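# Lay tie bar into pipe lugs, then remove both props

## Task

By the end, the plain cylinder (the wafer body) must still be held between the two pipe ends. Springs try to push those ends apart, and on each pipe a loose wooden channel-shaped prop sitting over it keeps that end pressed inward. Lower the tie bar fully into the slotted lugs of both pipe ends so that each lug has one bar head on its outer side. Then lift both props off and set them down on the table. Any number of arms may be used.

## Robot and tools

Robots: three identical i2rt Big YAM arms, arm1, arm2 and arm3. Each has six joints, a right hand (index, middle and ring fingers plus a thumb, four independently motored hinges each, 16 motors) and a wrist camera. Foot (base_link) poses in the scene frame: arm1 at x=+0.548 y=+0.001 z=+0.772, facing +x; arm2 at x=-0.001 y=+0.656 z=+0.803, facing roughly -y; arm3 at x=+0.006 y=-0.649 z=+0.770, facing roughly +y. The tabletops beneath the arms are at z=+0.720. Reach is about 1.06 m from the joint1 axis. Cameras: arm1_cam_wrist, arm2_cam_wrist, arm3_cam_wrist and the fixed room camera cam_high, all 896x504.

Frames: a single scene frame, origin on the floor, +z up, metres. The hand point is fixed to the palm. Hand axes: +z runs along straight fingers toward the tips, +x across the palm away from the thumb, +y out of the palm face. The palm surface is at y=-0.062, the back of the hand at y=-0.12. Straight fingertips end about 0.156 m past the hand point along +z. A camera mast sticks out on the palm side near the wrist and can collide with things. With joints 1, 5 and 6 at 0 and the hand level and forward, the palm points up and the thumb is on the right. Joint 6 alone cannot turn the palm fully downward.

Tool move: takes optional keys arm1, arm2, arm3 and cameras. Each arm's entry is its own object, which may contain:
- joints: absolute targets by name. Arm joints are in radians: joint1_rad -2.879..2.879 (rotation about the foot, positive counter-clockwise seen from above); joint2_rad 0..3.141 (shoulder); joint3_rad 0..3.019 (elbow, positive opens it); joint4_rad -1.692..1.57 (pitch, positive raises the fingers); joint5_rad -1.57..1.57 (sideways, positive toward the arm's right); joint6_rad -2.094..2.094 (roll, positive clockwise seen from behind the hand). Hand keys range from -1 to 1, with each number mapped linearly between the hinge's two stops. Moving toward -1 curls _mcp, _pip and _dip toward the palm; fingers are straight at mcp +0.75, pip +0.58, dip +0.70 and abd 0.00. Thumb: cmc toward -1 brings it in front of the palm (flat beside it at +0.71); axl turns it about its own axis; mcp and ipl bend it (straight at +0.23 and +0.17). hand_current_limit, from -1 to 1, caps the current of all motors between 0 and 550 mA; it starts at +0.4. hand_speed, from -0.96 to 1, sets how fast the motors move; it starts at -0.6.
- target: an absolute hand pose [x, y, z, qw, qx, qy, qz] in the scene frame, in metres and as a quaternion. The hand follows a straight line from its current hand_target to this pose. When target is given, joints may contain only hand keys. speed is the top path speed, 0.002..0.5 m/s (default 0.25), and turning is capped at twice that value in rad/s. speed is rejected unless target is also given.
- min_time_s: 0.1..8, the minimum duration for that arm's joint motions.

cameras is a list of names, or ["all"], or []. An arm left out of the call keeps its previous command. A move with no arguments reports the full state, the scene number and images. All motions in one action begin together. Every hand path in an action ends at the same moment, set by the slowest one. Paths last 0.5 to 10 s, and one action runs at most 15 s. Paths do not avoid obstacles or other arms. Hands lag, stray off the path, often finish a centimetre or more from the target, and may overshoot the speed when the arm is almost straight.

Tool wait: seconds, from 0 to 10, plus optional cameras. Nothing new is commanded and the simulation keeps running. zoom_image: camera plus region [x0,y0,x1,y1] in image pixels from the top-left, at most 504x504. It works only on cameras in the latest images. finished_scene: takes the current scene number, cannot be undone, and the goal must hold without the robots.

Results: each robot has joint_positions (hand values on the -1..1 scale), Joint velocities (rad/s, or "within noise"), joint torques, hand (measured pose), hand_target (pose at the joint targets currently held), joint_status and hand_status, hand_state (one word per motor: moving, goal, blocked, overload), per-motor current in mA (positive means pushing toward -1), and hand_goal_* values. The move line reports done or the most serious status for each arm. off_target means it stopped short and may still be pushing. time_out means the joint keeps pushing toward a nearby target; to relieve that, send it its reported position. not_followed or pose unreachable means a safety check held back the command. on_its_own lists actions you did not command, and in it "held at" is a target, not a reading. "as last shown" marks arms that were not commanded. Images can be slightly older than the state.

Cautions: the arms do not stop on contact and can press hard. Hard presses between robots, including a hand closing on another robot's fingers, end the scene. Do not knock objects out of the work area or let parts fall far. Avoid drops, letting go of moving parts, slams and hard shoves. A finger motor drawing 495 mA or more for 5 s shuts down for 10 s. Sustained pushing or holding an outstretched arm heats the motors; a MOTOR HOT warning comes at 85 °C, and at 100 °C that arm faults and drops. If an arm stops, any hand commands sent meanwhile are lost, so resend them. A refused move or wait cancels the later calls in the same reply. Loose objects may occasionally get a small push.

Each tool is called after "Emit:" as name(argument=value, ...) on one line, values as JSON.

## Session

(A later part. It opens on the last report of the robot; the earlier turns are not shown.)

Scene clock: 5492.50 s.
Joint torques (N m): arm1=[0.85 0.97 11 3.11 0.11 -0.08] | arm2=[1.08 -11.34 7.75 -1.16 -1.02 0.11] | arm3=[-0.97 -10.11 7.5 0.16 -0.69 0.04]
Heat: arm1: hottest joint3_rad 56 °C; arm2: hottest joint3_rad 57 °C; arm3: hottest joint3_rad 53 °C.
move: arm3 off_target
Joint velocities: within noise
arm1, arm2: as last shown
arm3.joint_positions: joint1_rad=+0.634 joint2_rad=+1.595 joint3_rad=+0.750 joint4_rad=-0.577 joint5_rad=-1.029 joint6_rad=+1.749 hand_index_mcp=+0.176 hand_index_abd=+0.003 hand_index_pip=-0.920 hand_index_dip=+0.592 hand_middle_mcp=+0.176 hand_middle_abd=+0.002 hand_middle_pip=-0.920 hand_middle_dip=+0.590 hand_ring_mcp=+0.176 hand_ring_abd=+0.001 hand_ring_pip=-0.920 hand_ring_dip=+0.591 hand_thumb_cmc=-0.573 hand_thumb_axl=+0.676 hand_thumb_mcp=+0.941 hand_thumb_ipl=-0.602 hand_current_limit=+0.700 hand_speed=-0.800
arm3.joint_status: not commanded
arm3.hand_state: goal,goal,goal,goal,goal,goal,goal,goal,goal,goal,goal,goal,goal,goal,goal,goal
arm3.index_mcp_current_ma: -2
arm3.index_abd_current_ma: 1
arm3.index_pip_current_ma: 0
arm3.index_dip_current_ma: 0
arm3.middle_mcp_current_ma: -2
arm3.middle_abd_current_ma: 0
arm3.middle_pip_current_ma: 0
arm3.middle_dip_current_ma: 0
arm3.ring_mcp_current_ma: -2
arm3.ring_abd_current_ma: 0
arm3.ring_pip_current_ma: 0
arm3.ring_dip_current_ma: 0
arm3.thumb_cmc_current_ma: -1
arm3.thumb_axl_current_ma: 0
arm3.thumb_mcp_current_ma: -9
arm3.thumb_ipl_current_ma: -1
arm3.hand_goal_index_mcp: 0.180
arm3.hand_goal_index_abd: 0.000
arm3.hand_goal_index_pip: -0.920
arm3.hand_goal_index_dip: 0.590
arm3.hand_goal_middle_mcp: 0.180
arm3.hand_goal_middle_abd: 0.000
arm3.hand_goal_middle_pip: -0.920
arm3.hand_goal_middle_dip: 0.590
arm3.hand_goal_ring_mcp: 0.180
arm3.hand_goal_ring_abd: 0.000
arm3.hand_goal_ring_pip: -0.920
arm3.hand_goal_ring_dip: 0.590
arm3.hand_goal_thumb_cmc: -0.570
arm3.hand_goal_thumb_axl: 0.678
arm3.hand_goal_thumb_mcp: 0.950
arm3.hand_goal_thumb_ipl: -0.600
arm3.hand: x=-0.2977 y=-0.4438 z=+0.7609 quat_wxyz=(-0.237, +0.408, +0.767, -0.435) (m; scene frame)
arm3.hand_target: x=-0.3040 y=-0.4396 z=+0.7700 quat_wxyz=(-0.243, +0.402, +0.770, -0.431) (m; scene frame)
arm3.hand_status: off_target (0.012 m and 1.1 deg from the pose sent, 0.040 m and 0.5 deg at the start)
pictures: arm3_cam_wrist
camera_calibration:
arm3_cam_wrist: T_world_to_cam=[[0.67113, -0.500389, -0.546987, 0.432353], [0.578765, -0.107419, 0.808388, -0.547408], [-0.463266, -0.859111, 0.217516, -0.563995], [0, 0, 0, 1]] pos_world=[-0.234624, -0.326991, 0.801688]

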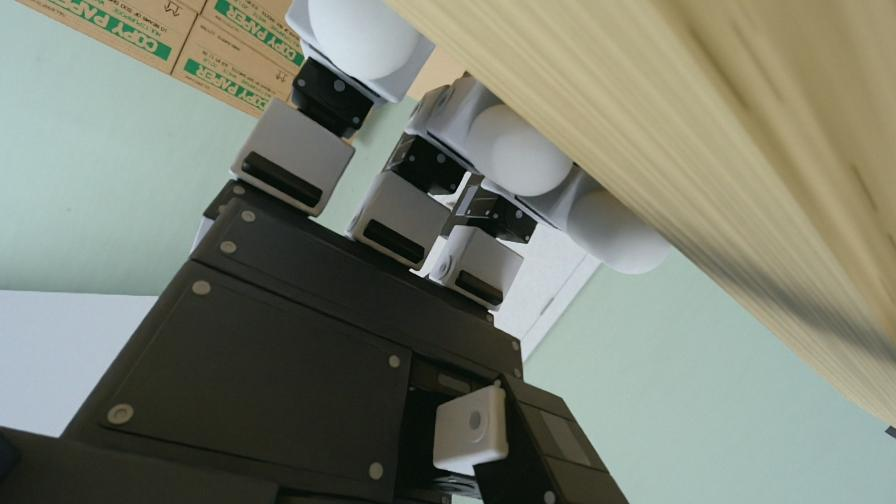

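Out of the channel. Rise further.

Emit:
move(arm3={"target": [-0.304, -0.4395, 0.90, -0.2426, 0.4019, 0.77, -0.4313], "speed": 0.12}, cameras=["arm3_cam_wrist", "cam_high"])

Emit:
zoom_image(camera="cam_high", region=[500, 300, 720, 480])

Scene clock: 5498.13 s.
Joint torques (N m): arm1=[1.03 0.85 11.22 2.76 0.12 -0.12] | arm2=[1.03 -11.28 7.76 -1.17 -1.02 0.11] | arm3=[-0.97 -8.23 12.29 0.09 -0.71 0.01]
Heat: arm1: hottest joint3_rad 56 °C; arm2: hottest joint3_rad 57 °C; arm3: hottest joint3_rad 54 °C.
move: arm3 off_target
Joint velocities: within noise
arm1: as last shown
arm2.joint_positions: joint1_rad=+0.385 joint2_rad=+1.696 joint3_rad=+0.978 joint4_rad=-1.378 joint5_rad=-1.151 joint6_rad=+1.012 hand_index_mcp=+0.833 hand_index_abd=-0.002 hand_index_pip=-0.603 hand_index_dip=+0.603 hand_middle_mcp=+0.831 hand_middle_abd=-0.003 hand_middle_pip=-0.603 hand_middle_dip=+0.603 hand_ring_mcp=+0.037 hand_ring_abd=+0.001 hand_ring_pip=-0.800 hand_ring_dip=-0.603 hand_thumb_cmc=-0.568 hand_thumb_axl=+0.679 hand_thumb_mcp=+0.991 hand_thumb_ipl=-0.648 hand_current_limit=+0.700 hand_speed=-0.500
arm2.joint_status: not commanded
arm2.hand_state: goal,goal,goal,goal,goal,goal,goal,goal,overload,goal,goal,goal,goal,goal,goal,goal
arm2.index_mcp_current_ma: -21
arm2.index_abd_current_ma: -1
arm2.index_pip_current_ma: -1
arm2.index_dip_current_ma: 1
arm2.middle_mcp_current_ma: -25
arm2.middle_abd_current_ma: -1
arm2.middle_pip_current_ma: -1
arm2.middle_dip_current_ma: 2
arm2.ring_mcp_current_ma: 0
arm2.ring_abd_current_ma: 0
arm2.ring_pip_current_ma: 0
arm2.ring_dip_current_ma: -1
arm2.thumb_cmc_current_ma: 1
arm2.thumb_axl_current_ma: 0
arm2.thumb_mcp_current_ma: -10
arm2.thumb_ipl_current_ma: 1
arm2.hand_goal_index_mcp: 0.850
arm2.hand_goal_index_abd: 0.000
arm2.hand_goal_index_pip: -0.600
arm2.hand_goal_index_dip: 0.600
arm2.hand_goal_middle_mcp: 0.850
arm2.hand_goal_middle_abd: 0.000
arm2.hand_goal_middle_pip: -0.600
arm2.hand_goal_middle_dip: 0.600
arm2.hand_goal_ring_mcp: 0.754
arm2.hand_goal_ring_abd: 0.000
arm2.hand_goal_ring_pip: -0.800
arm2.hand_goal_ring_dip: -0.600
arm2.hand_goal_thumb_cmc: -0.570
arm2.hand_goal_thumb_axl: 0.678
arm2.hand_goal_thumb_mcp: 1.000
arm2.hand_goal_thumb_ipl: -0.650
arm2.hand: x=+0.2524 y=+0.4033 z=+0.8460 quat_wxyz=(-0.514, +0.735, -0.364, +0.252) (m; scene frame)
arm2.hand_target: x=+0.2617 y=+0.3934 z=+0.8600 quat_wxyz=(-0.508, +0.741, -0.355, +0.260) (m; scene frame)
arm2.hand_status: not commanded
arm3.joint_positions: joint1_rad=+0.634 joint2_rad=+1.363 joint3_rad=+0.893 joint4_rad=-0.975 joint5_rad=-1.029 joint6_rad=+1.752 hand_index_mcp=+0.176 hand_index_abd=+0.003 hand_index_pip=-0.920 hand_index_dip=+0.592 hand_middle_mcp=+0.176 hand_middle_abd=+0.002 hand_middle_pip=-0.920 hand_middle_dip=+0.590 hand_ring_mcp=+0.176 hand_ring_abd=+0.001 hand_ring_pip=-0.920 hand_ring_dip=+0.591 hand_thumb_cmc=-0.573 hand_thumb_axl=+0.676 hand_thumb_mcp=+0.941 hand_thumb_ipl=-0.602 hand_current_limit=+0.700 hand_speed=-0.800
arm3.joint_status: not commanded
arm3.hand_state: goal,goal,goal,goal,goal,goal,goal,goal,goal,goal,goal,goal,goal,goal,goal,goal
arm3.index_mcp_current_ma: -2
arm3.index_abd_current_ma: 1
arm3.index_pip_current_ma: 0
arm3.index_dip_current_ma: 0
arm3.middle_mcp_current_ma: -2
arm3.middle_abd_current_ma: 0
arm3.middle_pip_current_ma: 0
arm3.middle_dip_current_ma: 0
arm3.ring_mcp_current_ma: -2
arm3.ring_abd_current_ma: 0
arm3.ring_pip_current_ma: 0
arm3.ring_dip_current_ma: 0
arm3.thumb_cmc_current_ma: -1
arm3.thumb_axl_current_ma: 0
arm3.thumb_mcp_current_ma: -9
arm3.thumb_ipl_current_ma: -1
arm3.hand_goal_index_mcp: 0.180
arm3.hand_goal_index_abd: 0.000
arm3.hand_goal_index_pip: -0.920
arm3.hand_goal_index_dip: 0.590
arm3.hand_goal_middle_mcp: 0.180
arm3.hand_goal_middle_abd: 0.000
arm3.hand_goal_middle_pip: -0.920
arm3.hand_goal_middle_dip: 0.590
arm3.hand_goal_ring_mcp: 0.180
arm3.hand_goal_ring_abd: 0.000
arm3.hand_goal_ring_pip: -0.920
arm3.hand_goal_ring_dip: 0.590
arm3.hand_goal_thumb_cmc: -0.570
arm3.hand_goal_thumb_axl: 0.678
arm3.hand_goal_thumb_mcp: 0.950
arm3.hand_goal_thumb_ipl: -0.600
arm3.hand: x=-0.2923 y=-0.4508 z=+0.8815 quat_wxyz=(-0.227, +0.415, +0.764, -0.439) (m; scene frame)
arm3.hand_target: x=-0.3035 y=-0.4401 z=+0.9001 quat_wxyz=(-0.243, +0.402, +0.770, -0.431) (m; scene frame)
arm3.hand_status: off_target (0.025 m and 2.6 deg from the pose sent, 0.139 m and 1.1 deg at the start)
pictures: arm3_cam_wrist, cam_high
camera_calibration:
arm3_cam_wrist: T_world_to_cam=[[0.679031, -0.512579, -0.525528, 0.469049], [0.565298, -0.0916242, 0.819783, -0.655605], [-0.468355, -0.853737, 0.227544, -0.601539], [0, 0, 0, 1]] pos_world=[-0.22962, -0.333201, 0.920829]

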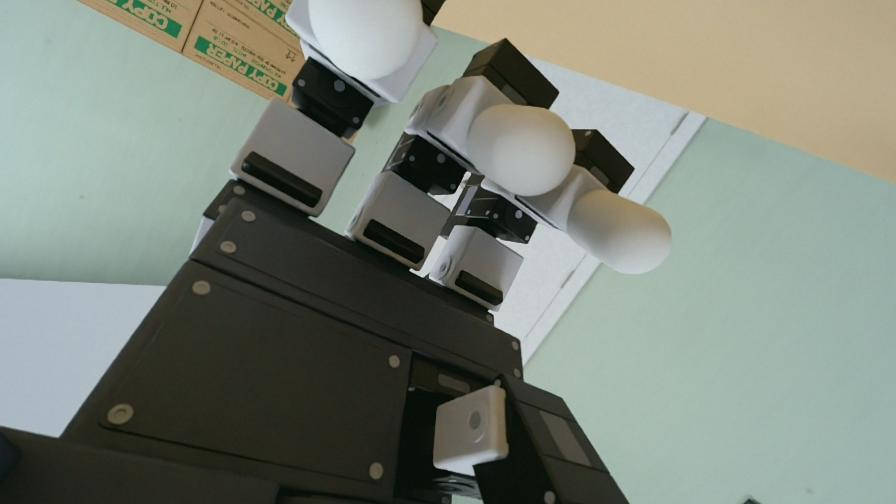

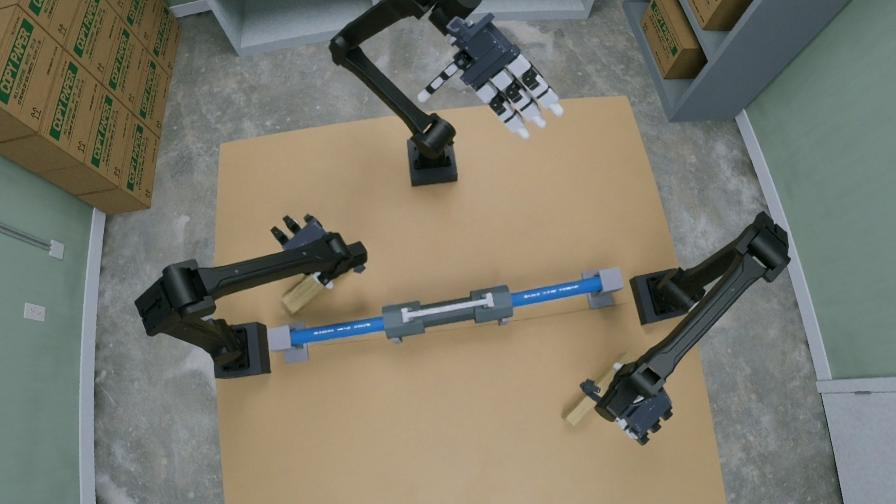

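Scaled by 2.291 from the camera's 896x504 image, which has a finer 1280x720 frame.

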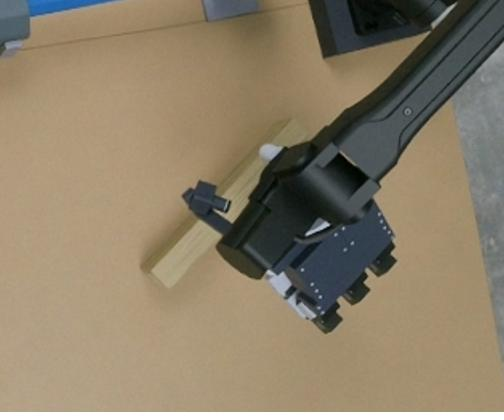

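Emit:
move(arm1={"joints": {"joint1_rad": 0.55}, "min_time_s": 2}, cameras=["arm1_cam_wrist", "cam_high"])

Emit:
zoom_image(camera="arm1_cam_wrist", region=[530, 90, 790, 240])

Scene clock: 5508.00 s.
Joint torques (N m): arm1=[-1.14 0.85 10.86 2.81 0.1 -0.11] | arm2=[0.97 -11.22 7.75 -1.16 -1.01 0.11] | arm3=[-0.97 -8.35 12.31 0.08 -0.7 0]
Heat: arm1: hottest joint3_rad 56 °C; arm2: hottest joint3_rad 57 °C; arm3: hottest joint3_rad 55 °C.
move: arm1 done
Joint velocities: within noise
arm1.joint_positions: joint1_rad=+0.562 joint2_rad=+0.588 joint3_rad=+1.418 joint4_rad=-1.317 joint5_rad=+0.045 joint6_rad=+1.028 hand_index_mcp=+0.756 hand_index_abd=+0.000 hand_index_pip=+0.577 hand_index_dip=+0.696 hand_middle_mcp=+0.756 hand_middle_abd=+0.000 hand_middle_pip=+0.577 hand_middle_dip=+0.696 hand_ring_mcp=+0.756 hand_ring_abd=+0.000 hand_ring_pip=+0.577 hand_ring_dip=+0.696 hand_thumb_cmc=+0.716 hand_thumb_axl=+0.677 hand_thumb_mcp=+0.226 hand_thumb_ipl=+0.168 hand_current_limit=+0.400 hand_speed=-0.600
arm1.joint_status: all done
arm1.hand_state: goal,goal,goal,goal,goal,goal,goal,goal,goal,goal,goal,goal,goal,goal,goal,goal
arm1.index_mcp_current_ma: 6
arm1.index_abd_current_ma: 1
arm1.index_pip_current_ma: 1
arm1.index_dip_current_ma: 0
arm1.middle_mcp_current_ma: 6
arm1.middle_abd_current_ma: 1
arm1.middle_pip_current_ma: 1
arm1.middle_dip_current_ma: 0
arm1.ring_mcp_current_ma: 6
arm1.ring_abd_current_ma: 1
arm1.ring_pip_current_ma: 1
arm1.ring_dip_current_ma: 0
arm1.thumb_cmc_current_ma: 4
arm1.thumb_axl_current_ma: -2
arm1.thumb_mcp_current_ma: 0
arm1.thumb_ipl_current_ma: -1
arm1.hand_goal_index_mcp: 0.754
arm1.hand_goal_index_abd: 0.000
arm1.hand_goal_index_pip: 0.576
arm1.hand_goal_index_dip: 0.696
arm1.hand_goal_middle_mcp: 0.754
arm1.hand_goal_middle_abd: 0.000
arm1.hand_goal_middle_pip: 0.576
arm1.hand_goal_middle_dip: 0.696
arm1.hand_goal_ring_mcp: 0.754
arm1.hand_goal_ring_abd: 0.000
arm1.hand_goal_ring_pip: 0.576
arm1.hand_goal_ring_dip: 0.696
arm1.hand_goal_thumb_cmc: 0.714
arm1.hand_goal_thumb_axl: 0.678
arm1.hand_goal_thumb_mcp: 0.226
arm1.hand_goal_thumb_ipl: 0.168
arm1.hand: x=+0.3064 y=-0.0412 z=+1.3596 quat_wxyz=(-0.517, -0.437, +0.736, +0.016) (m; scene frame)
arm1.hand_target: x=+0.3093 y=-0.0362 z=+1.3696 quat_wxyz=(-0.527, -0.429, +0.733, +0.019) (m; scene frame)
arm1.hand_status: not commanded
arm2, arm3: as last shown
arm3.joint_positions: joint1_rad=+0.634 joint2_rad=+1.363 joint3_rad=+0.893 joint4_rad=-0.976 joint5_rad=-1.029 joint6_rad=+1.752 hand_index_mcp=+0.176 hand_index_abd=+0.003 hand_index_pip=-0.920 hand_index_dip=+0.592 hand_middle_mcp=+0.176 hand_middle_abd=+0.002 hand_middle_pip=-0.920 hand_middle_dip=+0.590 hand_ring_mcp=+0.176 hand_ring_abd=+0.001 hand_ring_pip=-0.920 hand_ring_dip=+0.591 hand_thumb_cmc=-0.573 hand_thumb_axl=+0.676 hand_thumb_mcp=+0.941 hand_thumb_ipl=-0.602 hand_current_limit=+0.700 hand_speed=-0.800
arm3.hand: x=-0.2922 y=-0.4509 z=+0.8815 quat_wxyz=(-0.226, +0.415, +0.764, -0.439) (m; scene frame)
arm3.hand_target: x=-0.3035 y=-0.4402 z=+0.9001 quat_wxyz=(-0.243, +0.402, +0.770, -0.432) (m; scene frame)
pictures: arm1_cam_wrist, cam_high
camera_calibration:
arm1_cam_wrist: T_world_to_cam=[[-0.381132, 0.869908, -0.313047, 0.621051], [0.918467, 0.317586, -0.235706, 0.00542439], [-0.105623, -0.377359, -0.920024, 1.3922], [0, 0, 0, 1]] pos_world=[0.37877, -0.0166202, 1.47656]

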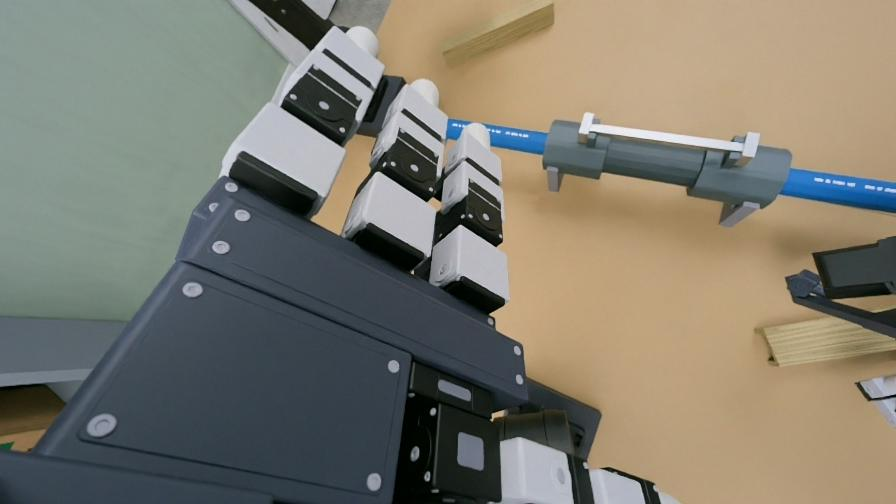

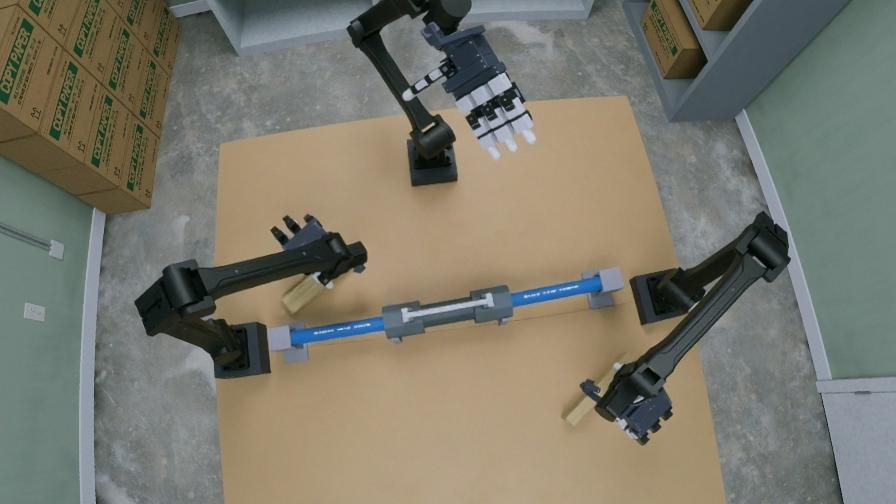

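Scaled by 1.938 from the camera's 896x504 image, which has a finer 1280x720 frame.

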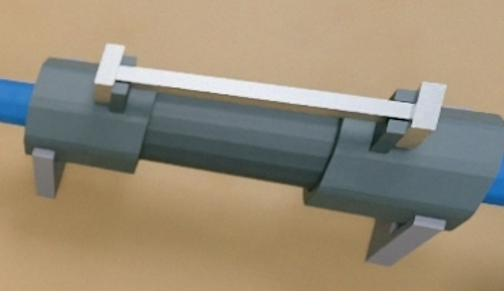

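Emit:
finished_scene(scene=1)

The scene is finished: the task was done.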